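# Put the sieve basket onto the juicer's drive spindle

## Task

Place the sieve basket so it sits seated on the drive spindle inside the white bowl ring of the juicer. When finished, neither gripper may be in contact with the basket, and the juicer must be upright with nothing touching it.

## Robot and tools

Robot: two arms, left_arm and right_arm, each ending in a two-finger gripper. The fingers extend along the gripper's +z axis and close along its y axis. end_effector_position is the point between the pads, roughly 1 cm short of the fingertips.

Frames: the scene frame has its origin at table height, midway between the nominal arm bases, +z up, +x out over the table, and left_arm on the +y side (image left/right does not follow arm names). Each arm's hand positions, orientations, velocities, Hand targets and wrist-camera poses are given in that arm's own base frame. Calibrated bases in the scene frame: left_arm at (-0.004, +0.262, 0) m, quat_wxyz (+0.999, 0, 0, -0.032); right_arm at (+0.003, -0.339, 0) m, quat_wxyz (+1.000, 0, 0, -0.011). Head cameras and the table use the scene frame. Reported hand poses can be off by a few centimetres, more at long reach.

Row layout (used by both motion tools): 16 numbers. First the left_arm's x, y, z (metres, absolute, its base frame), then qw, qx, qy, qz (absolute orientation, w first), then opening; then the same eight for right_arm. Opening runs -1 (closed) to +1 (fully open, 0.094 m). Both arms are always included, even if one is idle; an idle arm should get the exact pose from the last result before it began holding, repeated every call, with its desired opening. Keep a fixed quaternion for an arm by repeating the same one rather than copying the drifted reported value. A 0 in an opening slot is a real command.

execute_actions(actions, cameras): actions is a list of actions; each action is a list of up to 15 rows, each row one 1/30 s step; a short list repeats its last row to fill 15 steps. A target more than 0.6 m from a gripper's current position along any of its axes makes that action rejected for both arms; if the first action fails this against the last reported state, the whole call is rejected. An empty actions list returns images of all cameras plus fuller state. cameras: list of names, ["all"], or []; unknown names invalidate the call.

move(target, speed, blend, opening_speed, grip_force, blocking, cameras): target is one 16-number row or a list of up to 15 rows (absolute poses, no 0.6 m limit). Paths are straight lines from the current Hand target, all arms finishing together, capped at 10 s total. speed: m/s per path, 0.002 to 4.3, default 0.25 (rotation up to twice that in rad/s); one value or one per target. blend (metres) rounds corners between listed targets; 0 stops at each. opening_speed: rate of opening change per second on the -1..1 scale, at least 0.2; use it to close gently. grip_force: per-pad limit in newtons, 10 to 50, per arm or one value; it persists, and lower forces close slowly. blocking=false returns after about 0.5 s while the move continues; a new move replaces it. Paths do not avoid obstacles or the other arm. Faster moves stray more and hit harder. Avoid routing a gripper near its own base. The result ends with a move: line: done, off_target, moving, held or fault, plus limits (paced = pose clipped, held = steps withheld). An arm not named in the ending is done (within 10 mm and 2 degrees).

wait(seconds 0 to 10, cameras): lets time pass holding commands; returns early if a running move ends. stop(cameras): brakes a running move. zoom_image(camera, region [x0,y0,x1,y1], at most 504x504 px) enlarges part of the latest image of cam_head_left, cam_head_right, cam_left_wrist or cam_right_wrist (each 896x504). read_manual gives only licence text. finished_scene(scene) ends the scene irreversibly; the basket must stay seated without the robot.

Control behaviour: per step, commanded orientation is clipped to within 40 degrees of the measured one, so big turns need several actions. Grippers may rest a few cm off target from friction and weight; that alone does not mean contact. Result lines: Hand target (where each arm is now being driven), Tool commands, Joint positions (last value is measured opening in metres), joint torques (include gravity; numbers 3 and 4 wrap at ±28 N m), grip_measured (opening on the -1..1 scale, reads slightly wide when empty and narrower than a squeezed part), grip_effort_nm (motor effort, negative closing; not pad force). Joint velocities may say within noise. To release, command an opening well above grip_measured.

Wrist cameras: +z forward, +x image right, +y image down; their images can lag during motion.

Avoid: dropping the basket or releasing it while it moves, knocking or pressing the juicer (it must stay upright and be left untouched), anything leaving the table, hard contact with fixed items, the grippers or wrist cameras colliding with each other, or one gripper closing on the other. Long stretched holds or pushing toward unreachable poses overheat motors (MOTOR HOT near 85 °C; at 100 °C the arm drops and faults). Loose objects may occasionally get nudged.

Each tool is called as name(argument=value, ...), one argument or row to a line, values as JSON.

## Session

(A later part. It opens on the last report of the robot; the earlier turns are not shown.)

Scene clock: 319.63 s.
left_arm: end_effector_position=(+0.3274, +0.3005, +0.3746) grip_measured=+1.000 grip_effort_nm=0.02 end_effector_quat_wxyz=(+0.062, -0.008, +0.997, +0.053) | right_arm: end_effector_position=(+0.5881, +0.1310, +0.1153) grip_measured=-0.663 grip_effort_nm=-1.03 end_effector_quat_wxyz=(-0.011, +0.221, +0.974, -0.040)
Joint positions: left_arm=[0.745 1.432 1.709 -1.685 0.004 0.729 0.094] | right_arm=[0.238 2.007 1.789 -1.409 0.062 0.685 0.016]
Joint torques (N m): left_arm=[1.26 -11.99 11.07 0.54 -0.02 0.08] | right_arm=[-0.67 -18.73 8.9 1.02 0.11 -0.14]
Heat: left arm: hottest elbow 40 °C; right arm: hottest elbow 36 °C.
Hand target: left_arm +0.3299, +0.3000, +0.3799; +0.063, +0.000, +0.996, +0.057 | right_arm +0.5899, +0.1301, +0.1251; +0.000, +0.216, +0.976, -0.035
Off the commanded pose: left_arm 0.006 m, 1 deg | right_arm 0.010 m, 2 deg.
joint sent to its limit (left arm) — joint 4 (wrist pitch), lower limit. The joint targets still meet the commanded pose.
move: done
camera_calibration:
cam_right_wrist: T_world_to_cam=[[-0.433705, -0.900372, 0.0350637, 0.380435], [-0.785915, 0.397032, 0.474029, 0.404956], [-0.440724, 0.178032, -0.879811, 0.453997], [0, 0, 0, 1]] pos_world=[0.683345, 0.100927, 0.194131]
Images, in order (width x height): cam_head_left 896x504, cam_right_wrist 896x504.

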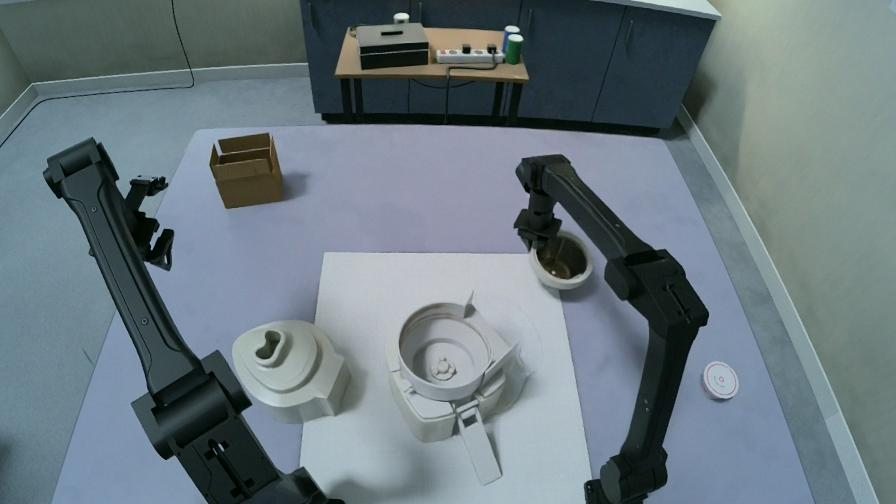

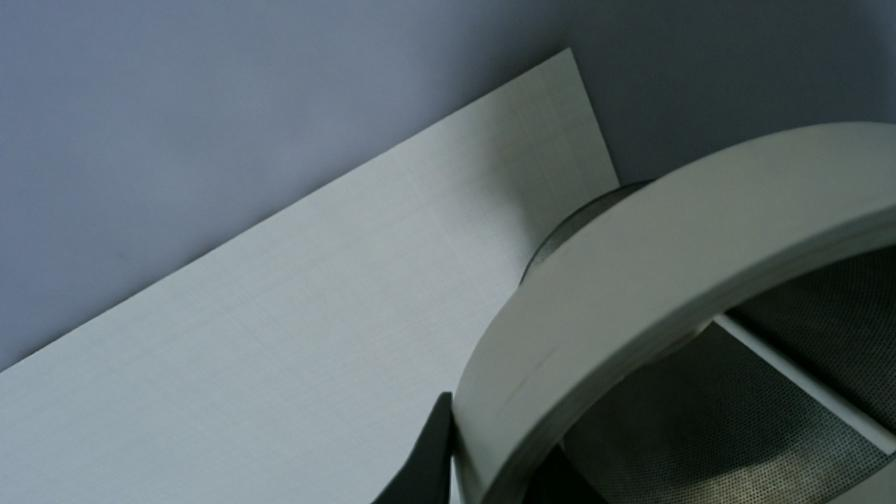

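move(
  target=[
    [0.33,0.3,0.38,0.062,0,0.996,0.056,1,0.589,0.13,0.088,0,0.2164,0.9755,-0.03,-1],
    [0.33,0.3,0.38,0.062,0,0.996,0.056,1,0.589,0.13,0.088,0,0.2164,0.9755,-0.03,0.1],
    [0.33,0.3,0.38,0.062,0,0.996,0.056,1,0.595,0.132,0.18,0,0.2164,0.9755,0,0.1],
    [0.33,0.3,0.38,0.062,0,0.996,0.056,1,0.55,0.06,0.225,0,0.2756,0.9613,0,-0.5],
  ],
  speed=0.15,
  opening_speed=1.0,
  cameras=["cam_right_wrist","cam_head_left","cam_head_right"],
)

zoom_image(
  camera="cam_right_wrist",
  region=[400, 0, 896, 504],
)

Scene clock: 332.90 s.
left_arm: end_effector_position=(+0.3274, +0.3005, +0.3746) grip_measured=+1.000 grip_effort_nm=0.02 end_effector_quat_wxyz=(+0.062, -0.008, +0.997, +0.053) | right_arm: end_effector_position=(+0.5564, +0.0619, +0.2272) grip_measured=-0.498 grip_effort_nm=-0.08 end_effector_quat_wxyz=(+0.010, +0.274, +0.962, +0.003)
Joint positions: left_arm=[0.745 1.432 1.709 -1.685 0.004 0.729 0.094] | right_arm=[0.112 1.797 1.774 -1.527 0.003 0.668 0.024]
Joint torques (N m): left_arm=[1.49 -11.75 11.37 0.28 -0.03 0.03] | right_arm=[-0.38 -15.56 8.7 0.31 -0.06 -0.05]
Heat: left arm: hottest elbow 41 °C; right arm: hottest elbow 37 °C.
Hand target: left_arm +0.3299, +0.3000, +0.3799; +0.063, +0.000, +0.996, +0.057 | right_arm +0.5501, +0.0599, +0.2251; +0.000, +0.276, +0.961, +0.000
Off the commanded pose: left_arm 0.006 m, 1 deg | right_arm 0.007 m, 1 deg.
joint sent to its limit (left arm) — joint 4 (wrist pitch), lower limit. The joint targets still meet the commanded pose.
move: done; target 2's new opening was sent with right_arm's hand 0.011 m and 1 deg from that target
camera_calibration:
cam_right_wrist: T_world_to_cam=[[-0.52861, -0.846809, -0.0590377, 0.371432], [-0.769253, 0.448467, 0.455113, 0.346298], [-0.358917, 0.285992, -0.888474, 0.500584], [0, 0, 0, 1]] pos_world=[0.642402, 0.0160652, 0.309079]
Images, in order (width x height): cam_head_left 896x504, cam_head_right 896x504, cam_right_wrist 896x504.

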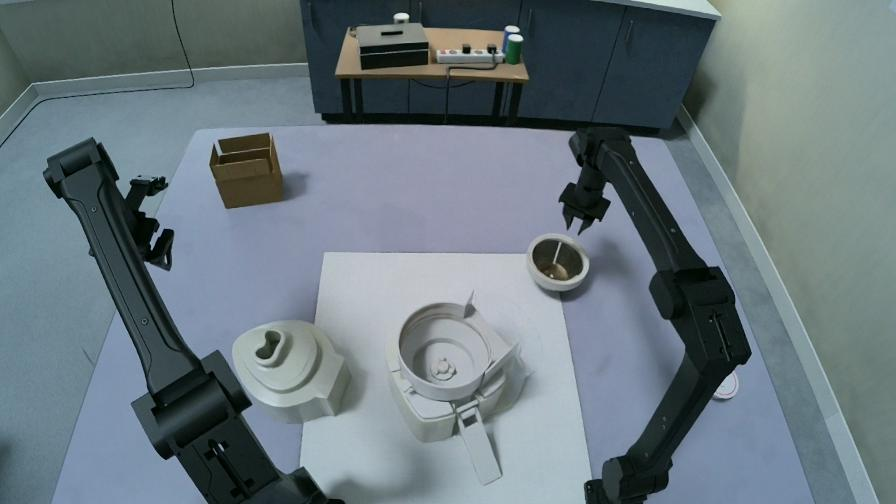

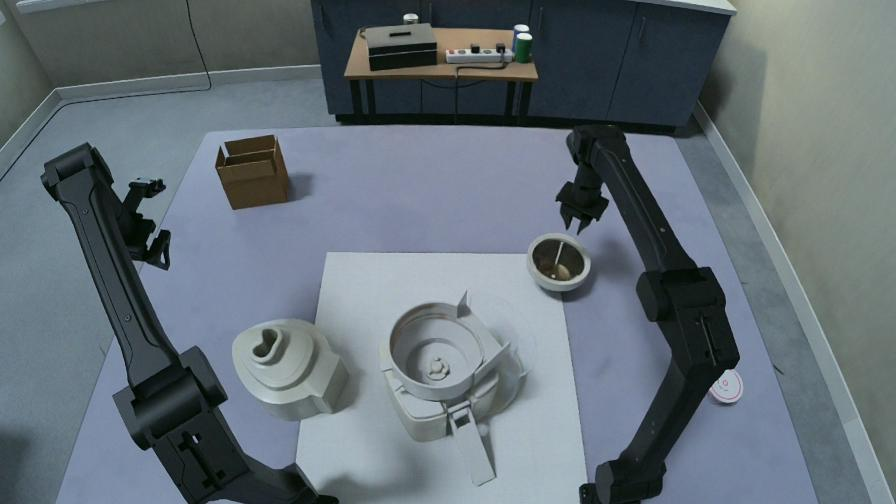

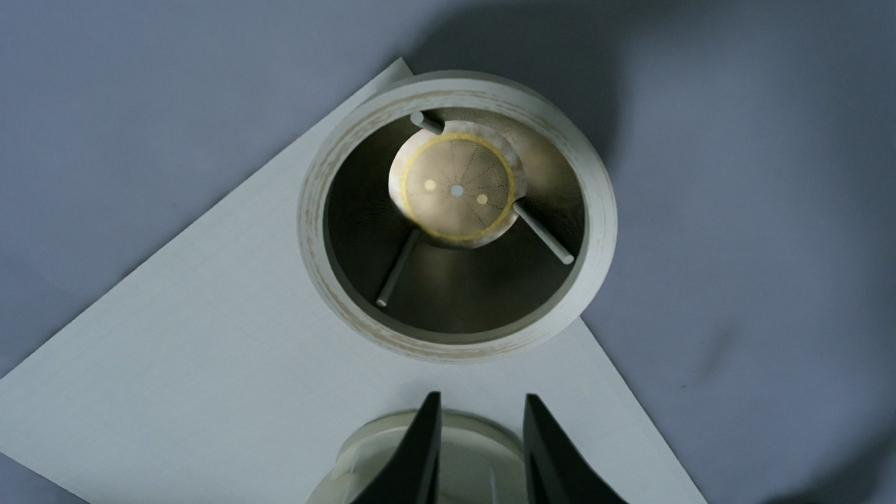

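Scaled by 1.000.

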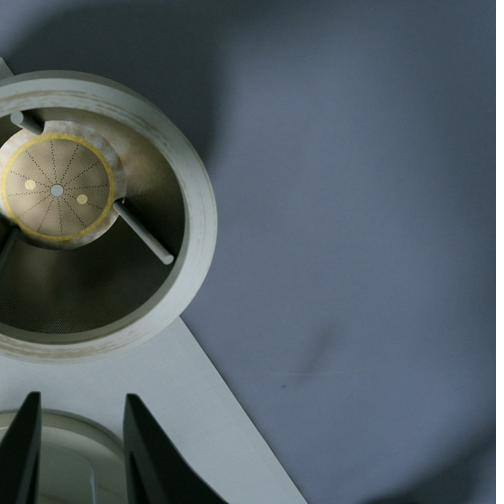

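move(
  target=[
    [0.33,0.3,0.38,0.062,0,0.996,0.056,1,0.568,0.072,0.16,0,0.156,0.988,0,-0.5],
    [0.33,0.3,0.38,0.062,0,0.996,0.056,1,0.569,0.072,0.066,0,0.156,0.988,0,-0.5],
    [0.33,0.3,0.38,0.062,0,0.996,0.056,1,0.569,0.072,0.066,0,0.156,0.988,0,1],
  ],
  speed=[0.2,0.1,0.1],
  opening_speed=0.8,
  cameras=["cam_right_wrist","cam_head_left"],
)

Scene clock: 348.03 s.
left_arm: end_effector_position=(+0.3274, +0.3005, +0.3746) grip_measured=+1.000 grip_effort_nm=0.02 end_effector_quat_wxyz=(+0.062, -0.008, +0.997, +0.053) | right_arm: end_effector_position=(+0.5704, +0.0661, +0.0752) grip_measured=+0.994 grip_effort_nm=0.28 end_effector_quat_wxyz=(+0.003, +0.166, +0.986, +0.000)
Joint positions: left_arm=[0.745 1.432 1.709 -1.685 0.004 0.729 0.094] | right_arm=[0.117 1.925 1.553 -1.193 0.001 0.451 0.094]
Joint torques (N m): left_arm=[1.79 -11.87 11.21 0.46 -0.07 0.03] | right_arm=[0.56 -15.21 8.06 1.21 0 -0.18]
Heat: left arm: hottest elbow 41 °C; right arm: hottest elbow 37 °C.
Hand target: left_arm +0.3299, +0.3000, +0.3799; +0.063, +0.000, +0.996, +0.057 | right_arm +0.5689, +0.0719, +0.0660; +0.000, +0.156, +0.988, +0.000
Off the commanded pose: left_arm 0.006 m, 1 deg | right_arm 0.011 m, 1 deg.
joint sent to its limit (left arm) — joint 4 (wrist pitch), lower limit. The joint targets still meet the commanded pose.
move: off_target (right_arm); target 3's new opening was sent with right_arm's hand 0.011 m and 1 deg from that target
camera_calibration:
cam_right_wrist: T_world_to_cam=[[-0.330629, -0.942439, -0.0499316, 0.266054], [-0.842587, 0.270939, 0.465444, 0.477099], [-0.425124, 0.195961, -0.883668, 0.412734], [0, 0, 0, 1]] pos_world=[0.665426, 0.0405948, 0.155941]
Images, in order (width x height): cam_head_left 896x504, cam_right_wrist 896x504.

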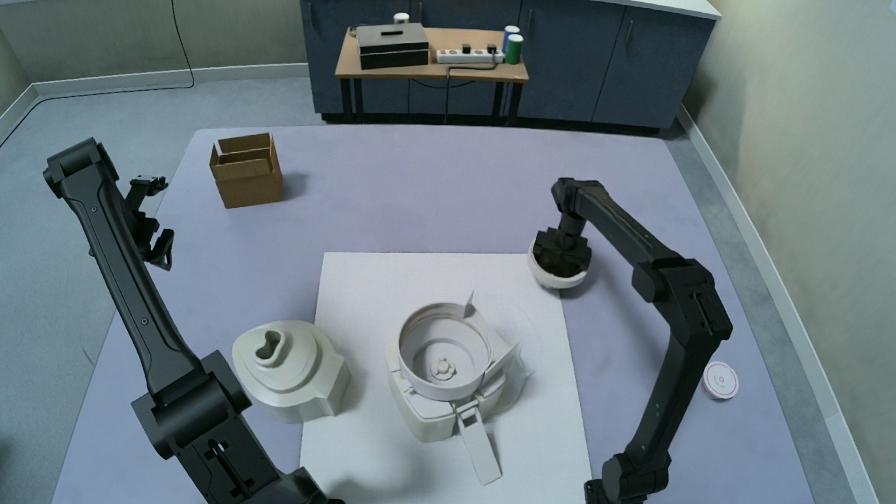

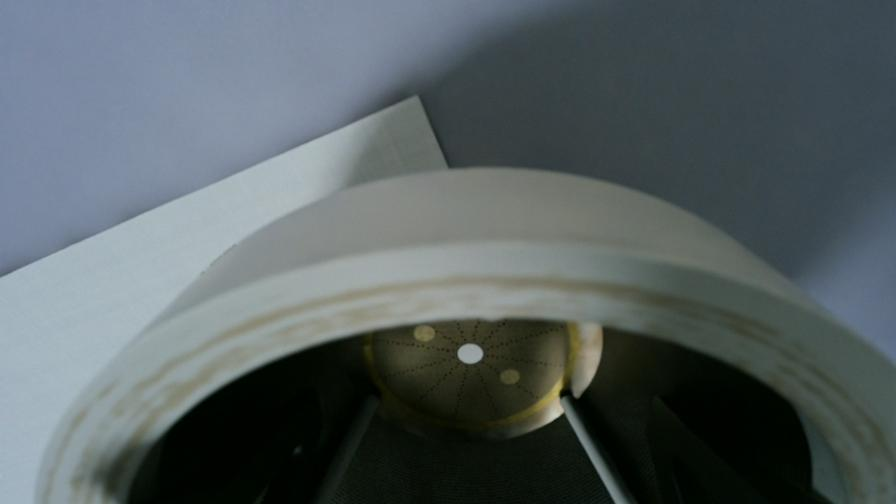

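move(
  target=[
    [0.33,0.3,0.38,0.062,0,0.996,0.056,1,0.569,0.074,0.066,0,0.156,0.988,0,0.3],
    [0.33,0.3,0.38,0.062,0,0.996,0.056,1,0.569,0.076,0.045,0,0.156,0.988,0,0.3],
    [0.33,0.3,0.38,0.062,0,0.996,0.056,1,0.569,0.076,0.045,0,0.156,0.988,0,1],
  ],
  speed=0.08,
  opening_speed=0.8,
  cameras=["cam_right_wrist"],
)

Scene clock: 355.77 s.
left_arm: end_effector_position=(+0.3274, +0.3005, +0.3746) grip_measured=+1.000 grip_effort_nm=0.02 end_effector_quat_wxyz=(+0.062, -0.008, +0.997, +0.053) | right_arm: end_effector_position=(+0.5711, +0.0696, +0.0544) grip_measured=+0.497 grip_effort_nm=1.26 end_effector_quat_wxyz=(+0.003, +0.163, +0.987, +0.000)
Joint positions: left_arm=[0.745 1.432 1.709 -1.685 0.004 0.729 0.094] | right_arm=[0.122 1.949 1.531 -1.146 0.001 0.451 0.07]
Joint torques (N m): left_arm=[1.67 -11.52 11.14 0.28 -0.06 0.02] | right_arm=[0.44 -16.03 7.72 1.37 0 -0.12]
Heat: left arm: hottest elbow 41 °C; right arm: hottest elbow 37 °C.
Hand target: left_arm +0.3299, +0.3000, +0.3799; +0.063, +0.000, +0.996, +0.057 | right_arm +0.5688, +0.0760, +0.0452; +0.000, +0.156, +0.988, +0.000
Off the commanded pose: left_arm 0.006 m, 1 deg | right_arm 0.012 m, 1 deg.
joint sent to its limit (left arm) — joint 4 (wrist pitch), lower limit. The joint targets still meet the commanded pose.
move: off_target (right_arm); target 3's new opening was sent with right_arm's hand 0.012 m and 1 deg from that target
camera_calibration:
cam_right_wrist: T_world_to_cam=[[-0.325231, -0.944279, -0.0506213, 0.265636], [-0.844454, 0.265924, 0.464953, 0.487891], [-0.425584, 0.193965, -0.883887, 0.39433], [0, 0, 0, 1]] pos_world=[0.666215, 0.0446068, 0.135144]
Images, in order (width x height): cam_right_wrist 896x504.

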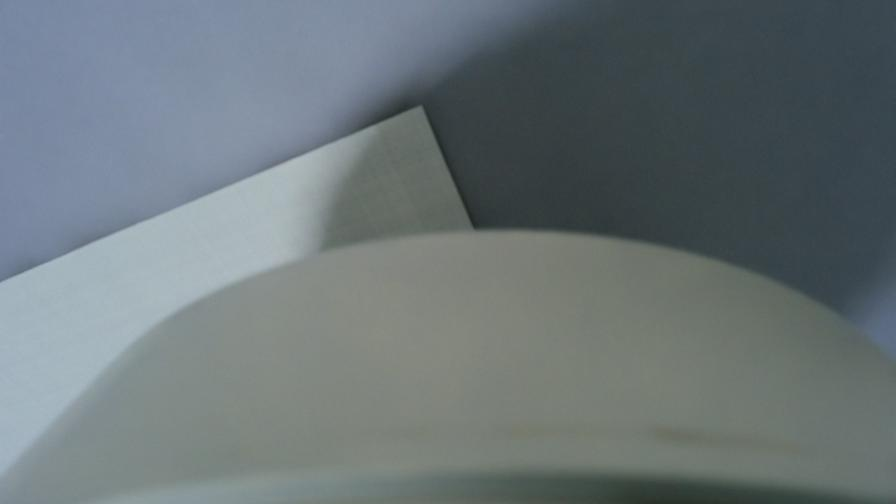

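move(
  target=[0.33,0.3,0.38,0.062,0,0.996,0.056,1,0.571,0.071,0.12,0,0.156,0.988,0,1],
  speed=0.06,
  cameras=["cam_right_wrist","cam_head_left"],
)

zoom_image(
  camera="cam_head_left",
  region=[480, 180, 640, 320],
)

Scene clock: 362.53 s.
left_arm: end_effector_position=(+0.3274, +0.3005, +0.3746) grip_measured=+1.000 grip_effort_nm=0.02 end_effector_quat_wxyz=(+0.062, -0.008, +0.997, +0.053) | right_arm: end_effector_position=(+0.5463, +0.0665, +0.0821) grip_measured=+0.497 grip_effort_nm=1.26 end_effector_quat_wxyz=(-0.038, +0.163, +0.986, -0.012)
Joint positions: left_arm=[0.745 1.432 1.709 -1.685 0.004 0.729 0.094] | right_arm=[0.122 1.913 1.552 -1.29 0.001 0.449 0.07]
Joint torques (N m): left_arm=[1.49 -12.1 11.22 0.31 -0.09 0.06] | right_arm=[-0.97 -17.61 14.34 -0.05 0.02 -0.18]
Heat: left arm: hottest elbow 41 °C; right arm: hottest shoulder 37 °C.
Hand target: left_arm +0.3299, +0.3000, +0.3799; +0.063, +0.000, +0.996, +0.057 | right_arm +0.5686, +0.0708, +0.1203; +0.000, +0.156, +0.988, +0.000
Off the commanded pose: left_arm 0.006 m, 1 deg | right_arm 0.045 m, 5 deg.
joint sent to its limit (left arm) — joint 4 (wrist pitch), lower limit. The joint targets still meet the commanded pose.
move: off_target (right_arm)
camera_calibration:
cam_right_wrist: T_world_to_cam=[[-0.326444, -0.945134, -0.0124768, 0.253694], [-0.801795, 0.269897, 0.53318, 0.425736], [-0.500559, 0.184057, -0.84591, 0.447399], [0, 0, 0, 1]] pos_world=[0.64812, 0.0425235, 0.154631]
Images, in order (width x height): cam_head_left 896x504, cam_right_wrist 896x504.

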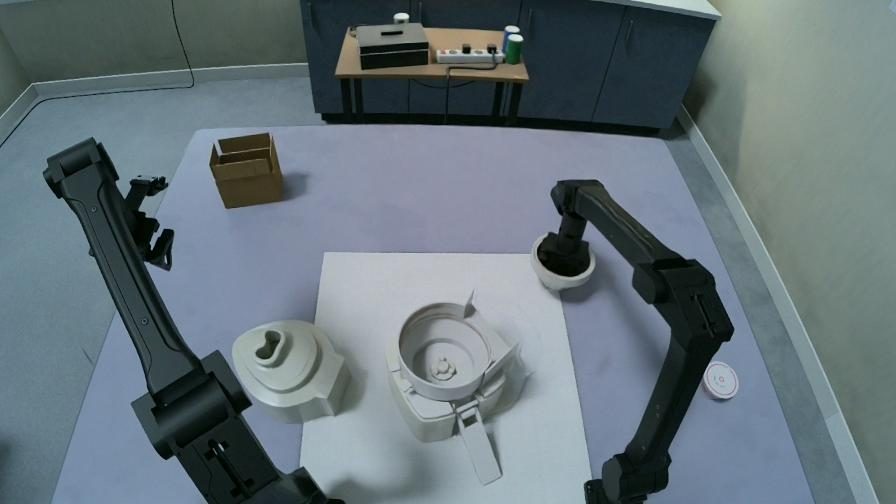

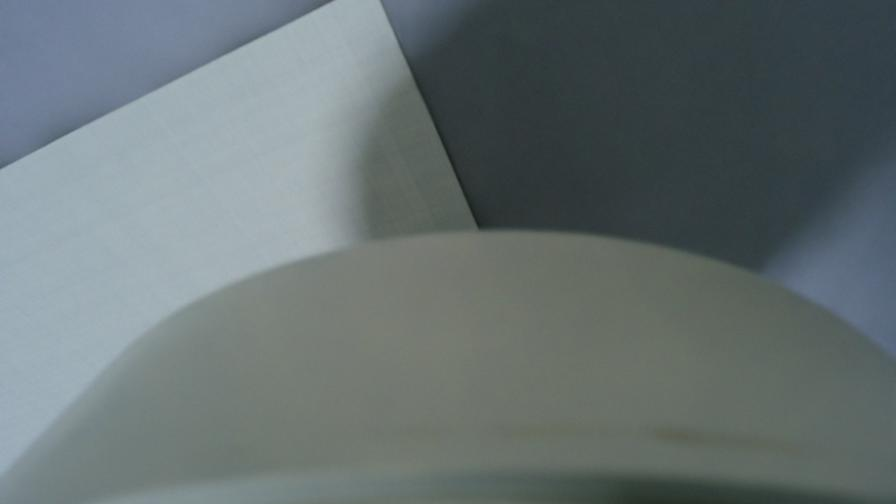

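Scaled by 3.150 from the camera's 896x504 image, which has a finer 1280x720 frame.

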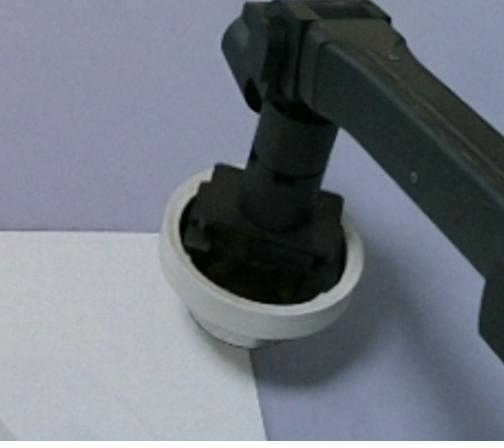

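move(
  target=[
    [0.33,0.3,0.38,0.062,0,0.996,0.056,1,0.56,0.10,0.30,0,0.1,0.995,0,1],
    [0.33,0.3,0.38,0.062,0,0.996,0.056,1,0.46,0.22,0.39,0,0,1,0,1],
    [0.33,0.3,0.38,0.062,0,0.996,0.056,1,0.262,0.354,0.375,0,-0.0436,0.999,0,1],
  ],
  speed=0.2,
  blend=[0.04,0.05,0],
  cameras=["cam_right_wrist","cam_head_left","cam_head_right"],
)

zoom_image(
  camera="cam_head_left",
  region=[370, 210, 550, 450],
)

zoom_image(
  camera="cam_head_right",
  region=[360, 210, 540, 450],
)

Scene clock: 398.17 s.
left_arm: end_effector_position=(+0.3274, +0.3005, +0.3746) grip_measured=+1.000 grip_effort_nm=0.02 end_effector_quat_wxyz=(+0.062, -0.008, +0.997, +0.053) | right_arm: end_effector_position=(+0.2681, +0.3616, +0.3666) grip_measured=+0.497 grip_effort_nm=1.26 end_effector_quat_wxyz=(+0.044, -0.050, +0.996, +0.051)
Joint positions: left_arm=[0.745 1.432 1.709 -1.685 0.004 0.729 0.094] | right_arm=[0.935 1.461 1.721 -1.696 0.004 0.834 0.07]
Joint torques (N m): left_arm=[1.26 -11.05 11.25 0.4 -0.03 0] | right_arm=[-0.09 -11.99 9.16 0.53 -0.05 0.08]
Motor temperatures (°C): left_arm=[25 36 41 25 24 26 27] | right_arm=[27 38 45 23 26 25 29]
Heat: left arm: hottest elbow 41 °C; right arm: hottest elbow 45 °C.
Hand target: left_arm +0.3299, +0.3000, +0.3799; +0.063, +0.000, +0.996, +0.057 | right_arm +0.2622, +0.3541, +0.3742; +0.045, -0.044, +0.997, +0.054
Off the commanded pose: left_arm 0.006 m, 1 deg | right_arm 0.013 m, 8 deg.
joint sent to its limit (left arm) — joint 4 (wrist pitch), lower limit. The joint targets still meet the commanded pose.
joint sent to its limit (right arm) — joint 4 (wrist pitch), lower limit. The joint targets are off in orientation, not in position.
move: off_target (right_arm)
camera_calibration:
cam_right_wrist: T_world_to_cam=[[0.10465, -0.983899, -0.144884, 0.392216], [-0.910957, -0.153285, 0.382964, 0.208587], [-0.399007, 0.0919064, -0.91233, 0.524958], [0, 0, 0, 1]] pos_world=[0.35843, 0.369627, 0.45588]
Images, in order (width x height): cam_head_left 896x504, cam_head_right 896x504, cam_right_wrist 896x504.

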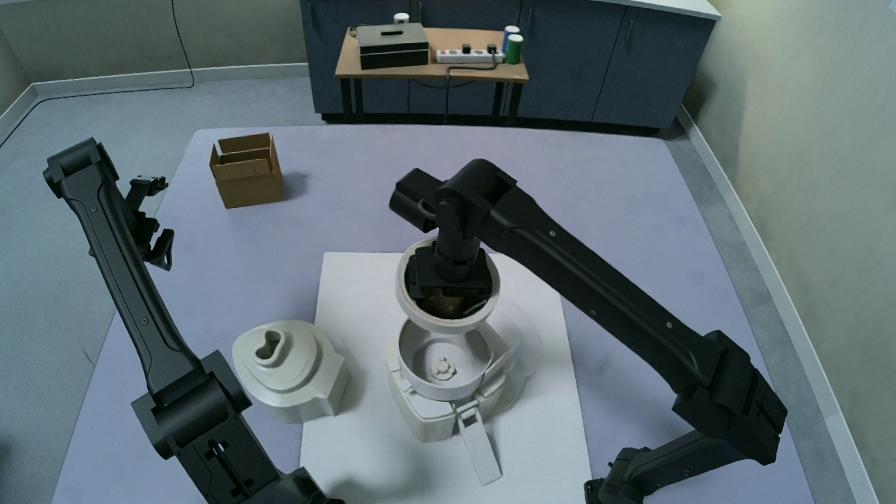

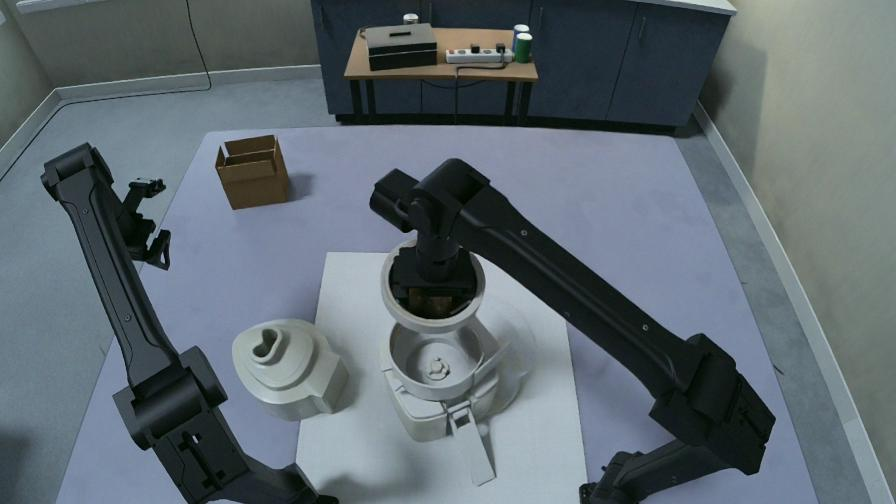

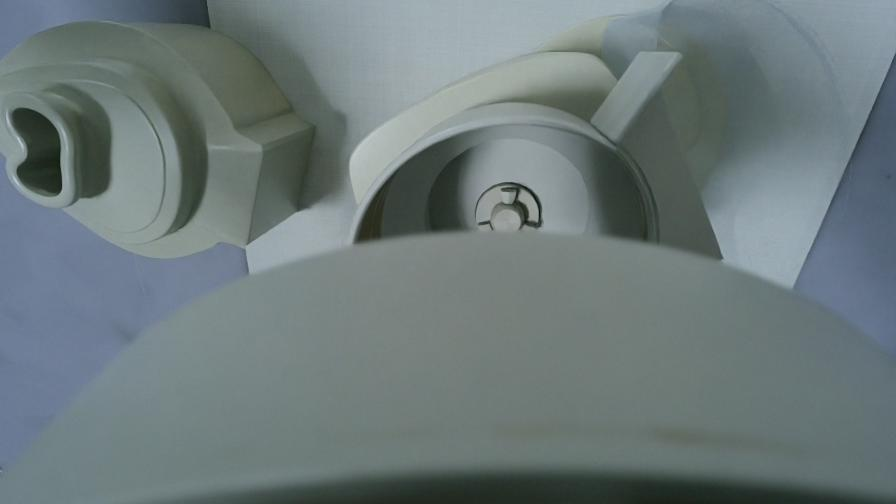

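Scaled by 2.100 from the camera's 896x504 image, which has a finer 1280x720 frame.

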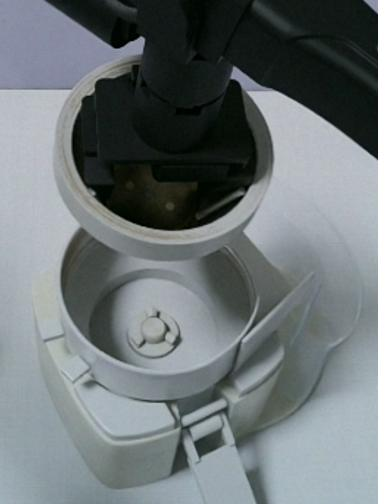

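Scaled by 2.100 from the camera's 896x504 image, which has a finer 1280x720 frame.

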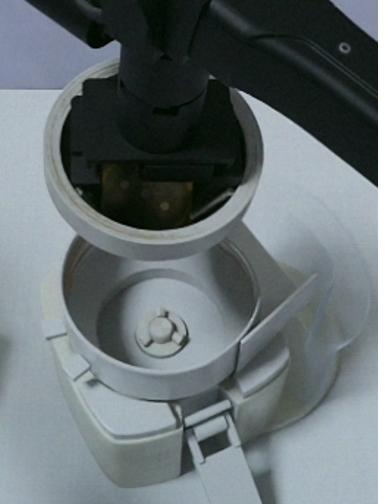

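move(
  target=[0.33,0.3,0.38,0.062,0,0.996,0.056,1,0.256,0.354,0.308,0,-0.0436,0.999,0,1],
  speed=0.12,
  cameras=["cam_right_wrist","cam_head_left","cam_head_right"],
)

zoom_image(
  camera="cam_head_left",
  region=[370, 210, 550, 450],
)

zoom_image(
  camera="cam_head_right",
  region=[360, 210, 540, 450],
)

Scene clock: 408.40 s.
left_arm: end_effector_position=(+0.3274, +0.3005, +0.3746) grip_measured=+1.000 grip_effort_nm=0.02 end_effector_quat_wxyz=(+0.062, -0.008, +0.997, +0.053) | right_arm: end_effector_position=(+0.2591, +0.3498, +0.3067) grip_measured=+0.497 grip_effort_nm=1.26 end_effector_quat_wxyz=(-0.004, -0.044, +0.999, -0.007)
Joint positions: left_arm=[0.745 1.432 1.709 -1.685 0.004 0.729 0.094] | right_arm=[0.935 1.492 1.6 -1.695 0.003 0.846 0.07]
Joint torques (N m): left_arm=[1.26 -11.69 11.26 0.43 -0.09 0.02] | right_arm=[0.79 -11.75 9.21 1.09 0.01 0.03]
Heat: left arm: hottest elbow 41 °C; right arm: hottest elbow 44 °C.
Hand target: left_arm +0.3299, +0.3000, +0.3799; +0.063, +0.000, +0.996, +0.057 | right_arm +0.2561, +0.3539, +0.3080; +0.000, -0.044, +0.999, +0.000
Off the commanded pose: left_arm 0.006 m, 1 deg | right_arm 0.005 m, 1 deg.
joint sent to its limit (left arm) — joint 4 (wrist pitch), lower limit. The joint targets still meet the commanded pose.
move: done
camera_calibration:
cam_right_wrist: T_world_to_cam=[[0.0848249, -0.995792, -0.0346712, 0.348414], [-0.873289, -0.091054, 0.478618, 0.160783], [-0.479761, -0.0103207, -0.877339, 0.513664], [0, 0, 0, 1]] pos_world=[0.357292, 0.366889, 0.385784]
Images, in order (width x height): cam_head_left 896x504, cam_head_right 896x504, cam_right_wrist 896x504.

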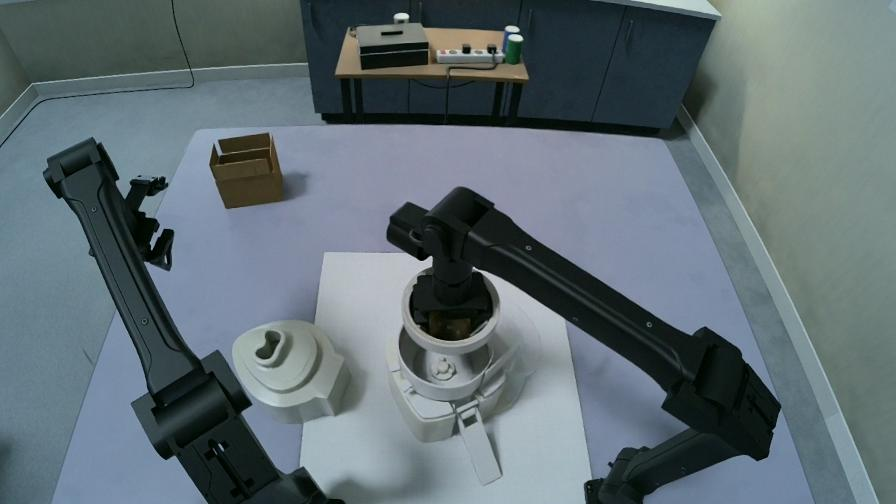

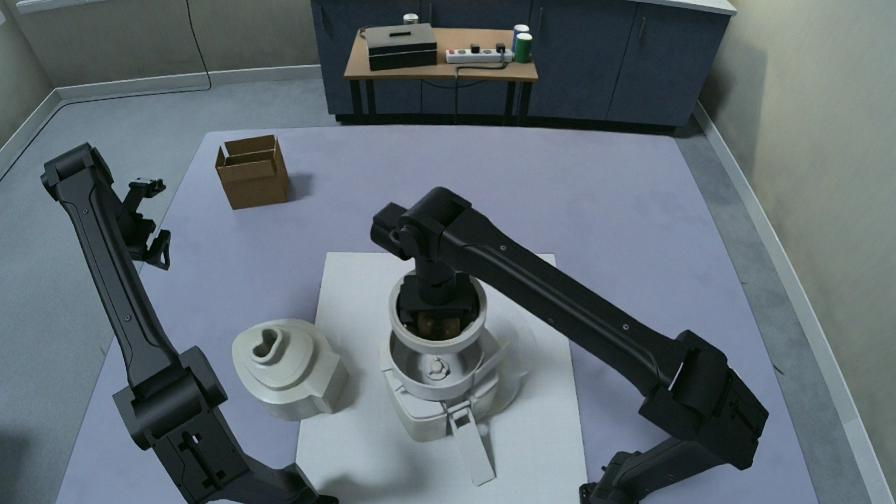

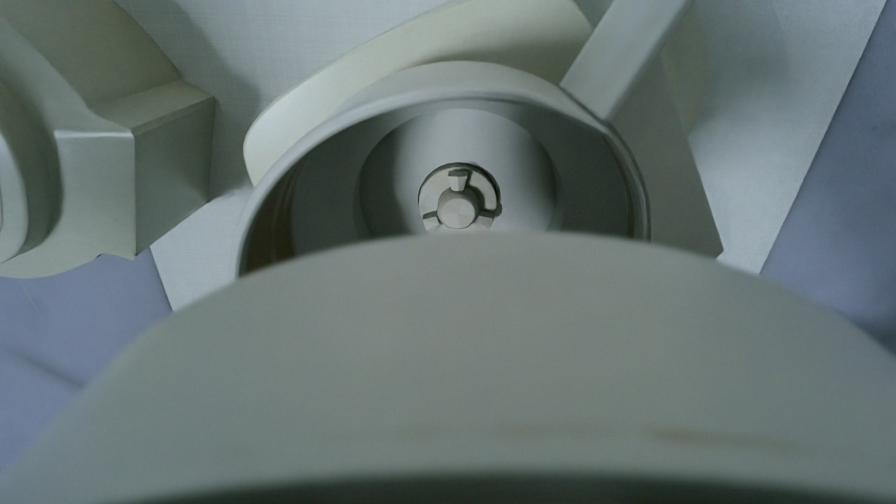

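Scaled by 2.100 from the camera's 896x504 image, which has a finer 1280x720 frame.

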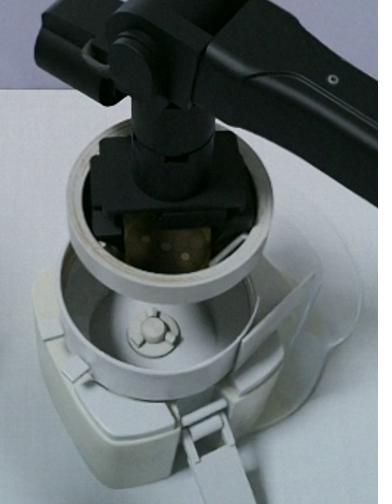

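Scaled by 2.100 from the camera's 896x504 image, which has a finer 1280x720 frame.

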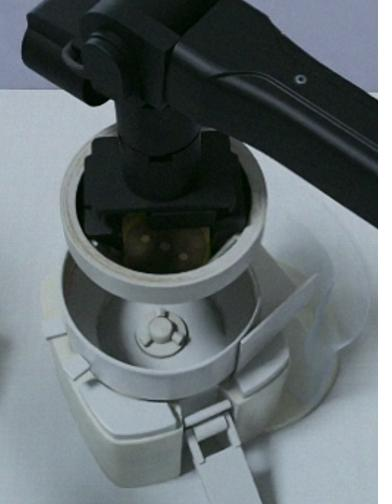

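move(
  target=[0.33,0.3,0.38,0.062,0,0.996,0.056,1,0.253,0.359,0.25,0,-0.0436,0.999,0,1],
  speed=0.1,
  cameras=["cam_right_wrist","cam_head_left","cam_head_right"],
)

zoom_image(
  camera="cam_head_left",
  region=[370, 210, 550, 450],
)

zoom_image(
  camera="cam_head_right",
  region=[360, 210, 540, 450],
)

Scene clock: 419.97 s.
left_arm: end_effector_position=(+0.3274, +0.3005, +0.3746) grip_measured=+1.000 grip_effort_nm=0.02 end_effector_quat_wxyz=(+0.062, -0.008, +0.997, +0.053) | right_arm: end_effector_position=(+0.2569, +0.3548, +0.2498) grip_measured=+0.497 grip_effort_nm=1.26 end_effector_quat_wxyz=(-0.003, -0.044, +0.999, -0.006)
Joint positions: left_arm=[0.745 1.432 1.709 -1.685 0.004 0.729 0.094] | right_arm=[0.946 1.492 1.451 -1.543 0.002 0.859 0.07]
Joint torques (N m): left_arm=[0.85 -11.34 11.08 0.09 -0.06 0.03] | right_arm=[0.56 -11.11 9.09 1.29 0 0.04]
Heat: left arm: hottest elbow 41 °C; right arm: hottest elbow 42 °C.
Hand target: left_arm +0.3299, +0.3000, +0.3799; +0.063, +0.000, +0.996, +0.057 | right_arm +0.2531, +0.3589, +0.2500; +0.000, -0.044, +0.999, +0.000
Off the commanded pose: left_arm 0.006 m, 1 deg | right_arm 0.006 m, 1 deg.
joint sent to its limit (left arm) — joint 4 (wrist pitch), lower limit. The joint targets still meet the commanded pose.
move: done
camera_calibration:
cam_right_wrist: T_world_to_cam=[[0.0834386, -0.99582, -0.037151, 0.352537], [-0.874192, -0.0910418, 0.47697, 0.187186], [-0.478358, -0.00732061, -0.878134, 0.461521], [0, 0, 0, 1]] pos_world=[0.354993, 0.371484, 0.329092]
Images, in order (width x height): cam_head_left 896x504, cam_head_right 896x504, cam_right_wrist 896x504.

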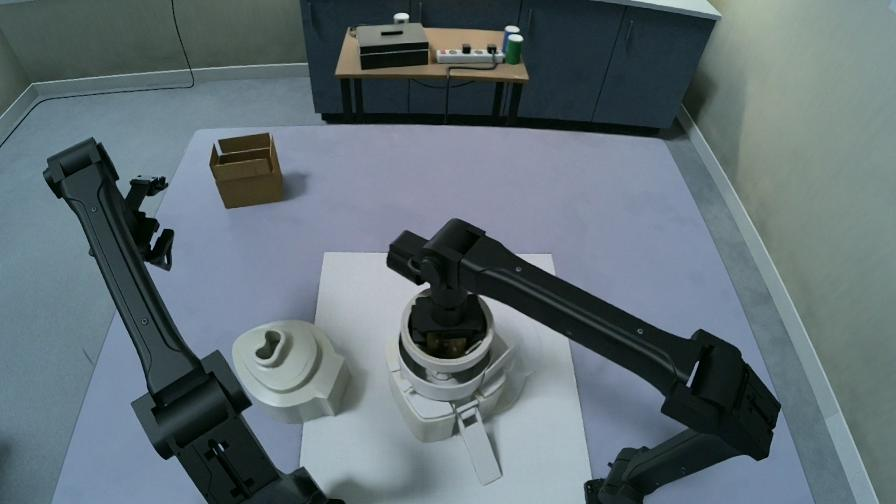

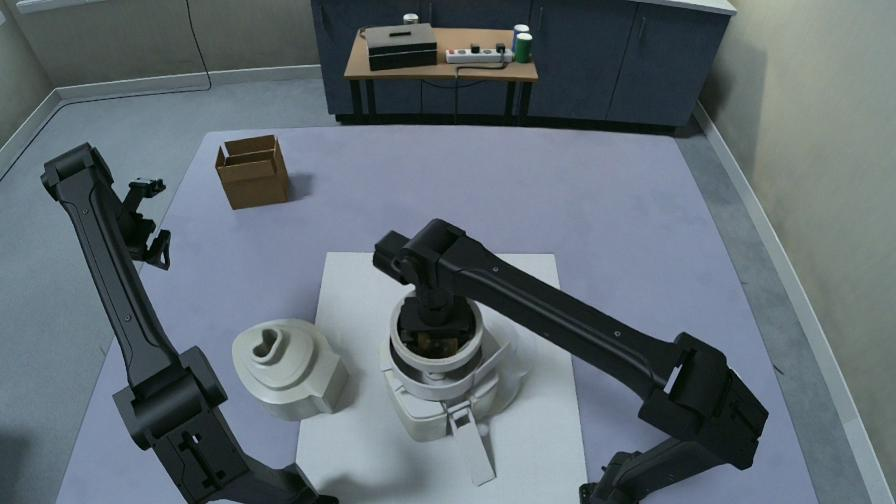

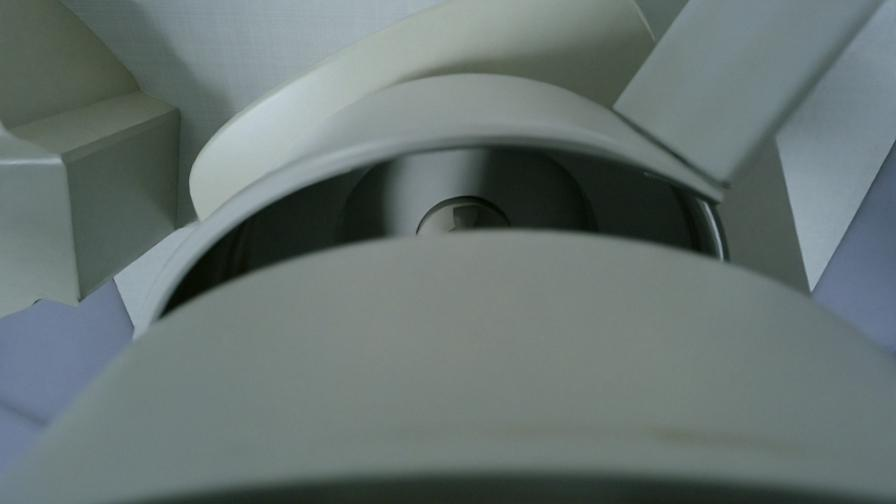

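Scaled by 2.100 from the camera's 896x504 image, which has a finer 1280x720 frame.

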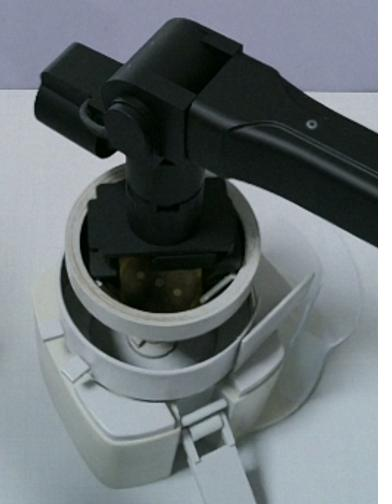

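Scaled by 2.100 from the camera's 896x504 image, which has a finer 1280x720 frame.

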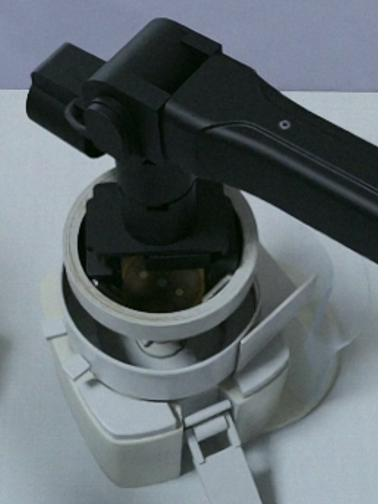

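move(
  target=[0.33,0.3,0.38,0.062,0,0.996,0.056,1,0.252,0.359,0.213,0,-0.0436,0.999,0,1],
  speed=0.08,
  cameras=["cam_right_wrist","cam_head_left"],
)

zoom_image(
  camera="cam_head_left",
  region=[370, 210, 550, 450],
)

Scene clock: 430.80 s.
left_arm: end_effector_position=(+0.3274, +0.3005, +0.3746) grip_measured=+1.000 grip_effort_nm=0.02 end_effector_quat_wxyz=(+0.062, -0.008, +0.997, +0.053) | right_arm: end_effector_position=(+0.2558, +0.3544, +0.2152) grip_measured=+0.497 grip_effort_nm=1.26 end_effector_quat_wxyz=(-0.001, -0.043, +0.999, -0.004)
Joint positions: left_arm=[0.745 1.432 1.709 -1.685 0.004 0.729 0.094] | right_arm=[0.948 1.493 1.362 -1.447 0.002 0.861 0.07]
Joint torques (N m): left_arm=[0.97 -11.99 11.22 0.47 -0.05 0.01] | right_arm=[0.62 -10.4 9.09 1.29 0 0.1]
Heat: left arm: hottest elbow 42 °C; right arm: hottest elbow 42 °C.
Hand target: left_arm +0.3299, +0.3000, +0.3799; +0.063, +0.000, +0.996, +0.057 | right_arm +0.2520, +0.3590, +0.2131; +0.000, -0.044, +0.999, +0.000
Off the commanded pose: left_arm 0.006 m, 1 deg | right_arm 0.006 m, 0 deg.
joint sent to its limit (left arm) — joint 4 (wrist pitch), lower limit. The joint targets still meet the commanded pose.
move: done
camera_calibration:
cam_right_wrist: T_world_to_cam=[[0.0827323, -0.995706, -0.0415228, 0.352077], [-0.875862, -0.0925248, 0.473609, 0.204323], [-0.475418, -0.00281453, -0.879756, 0.428594], [0, 0, 0, 1]] pos_world=[0.353591, 0.370677, 0.294908]
Images, in order (width x height): cam_head_left 896x504, cam_right_wrist 896x504.

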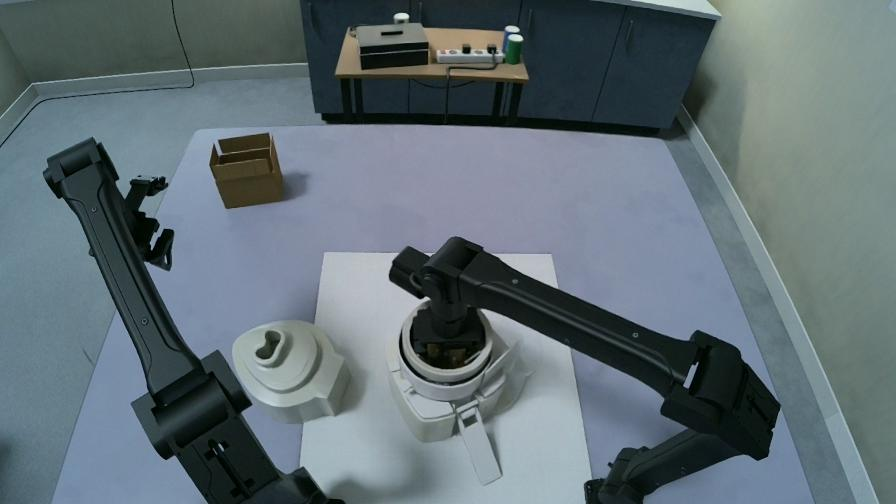

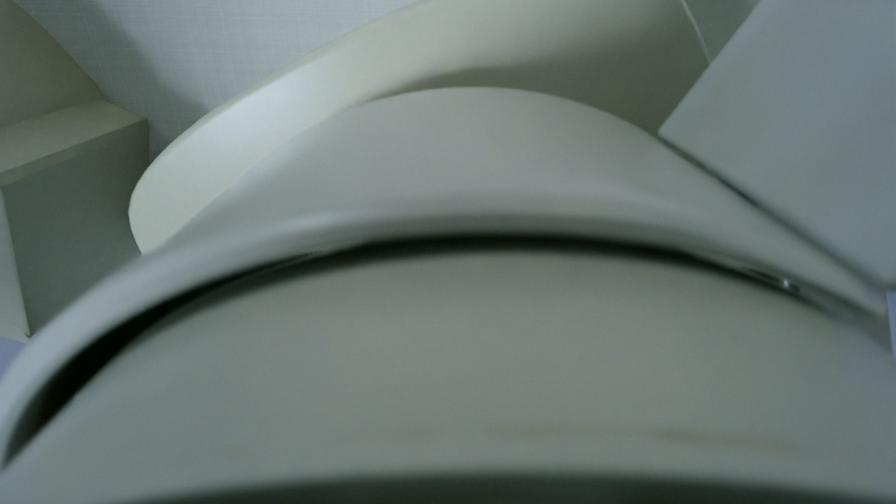

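Scaled by 2.100 from the camera's 896x504 image, which has a finer 1280x720 frame.

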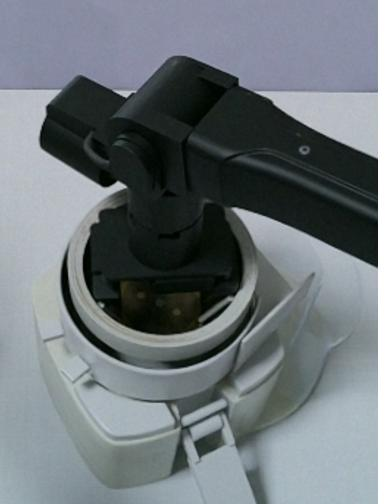

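move(
  target=[
    [0.33,0.3,0.38,0.062,0,0.996,0.056,1,0.251,0.363,0.211,0,-0.0436,0.999,0,1],
    [0.33,0.3,0.38,0.062,0,0.996,0.056,1,0.251,0.363,0.175,0,-0.0436,0.999,0,1],
  ],
  speed=0.06,
  cameras=["cam_right_wrist","cam_head_left"],
)

zoom_image(
  camera="cam_head_left",
  region=[370, 210, 550, 450],
)

Scene clock: 437.00 s.
left_arm: end_effector_position=(+0.3274, +0.3005, +0.3746) grip_measured=+1.000 grip_effort_nm=0.02 end_effector_quat_wxyz=(+0.062, -0.008, +0.997, +0.053) | right_arm: end_effector_position=(+0.2544, +0.3589, +0.1793) grip_measured=+0.499 grip_effort_nm=1.26 end_effector_quat_wxyz=(-0.002, -0.044, +0.999, -0.003)
Joint positions: left_arm=[0.745 1.432 1.709 -1.685 0.004 0.729 0.094] | right_arm=[0.956 1.516 1.292 -1.352 0.001 0.868 0.07]
Joint torques (N m): left_arm=[1.32 -11.34 11.29 0.36 -0.07 0.06] | right_arm=[0.21 -10.64 8.46 1.44 0.05 0.07]
Heat: left arm: hottest elbow 42 °C; right arm: hottest elbow 42 °C.
Hand target: left_arm +0.3299, +0.3000, +0.3799; +0.063, +0.000, +0.996, +0.057 | right_arm +0.2510, +0.3629, +0.1750; +0.000, -0.044, +0.999, +0.000
Off the commanded pose: left_arm 0.006 m, 1 deg | right_arm 0.007 m, 0 deg.
joint sent to its limit (left arm) — joint 4 (wrist pitch), lower limit. The joint targets still meet the commanded pose.
move: done
camera_calibration:
cam_right_wrist: T_world_to_cam=[[0.083543, -0.995551, -0.0435819, 0.355276], [-0.875653, -0.0942169, 0.473661, 0.221003], [-0.475659, -0.00140845, -0.879628, 0.395973], [0, 0, 0, 1]] pos_world=[0.35219, 0.375075, 0.259113]
Images, in order (width x height): cam_head_left 896x504, cam_right_wrist 896x504.

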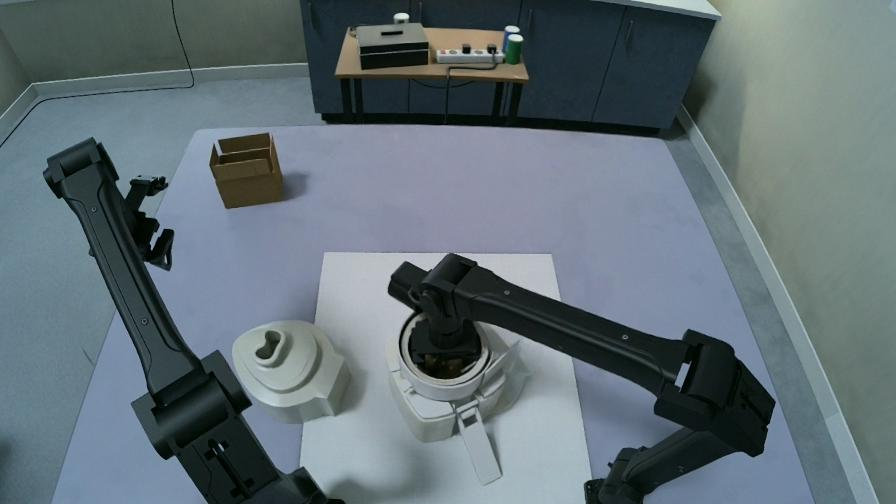

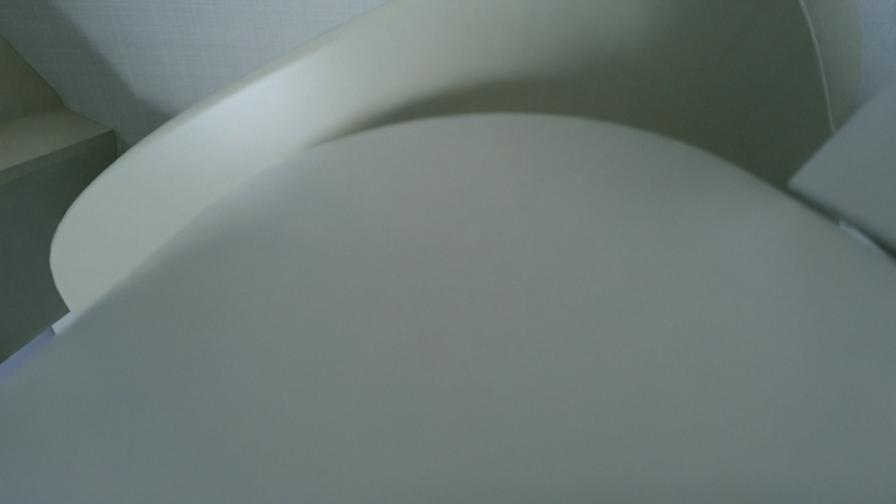

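Scaled by 2.100 from the camera's 896x504 image, which has a finer 1280x720 frame.

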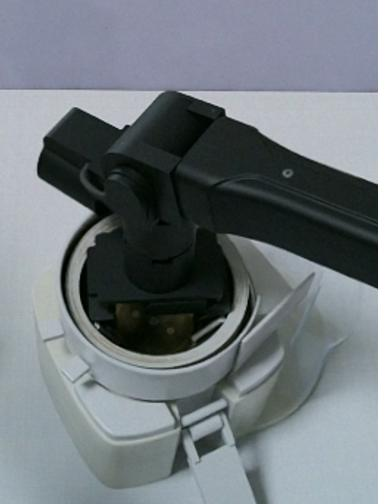

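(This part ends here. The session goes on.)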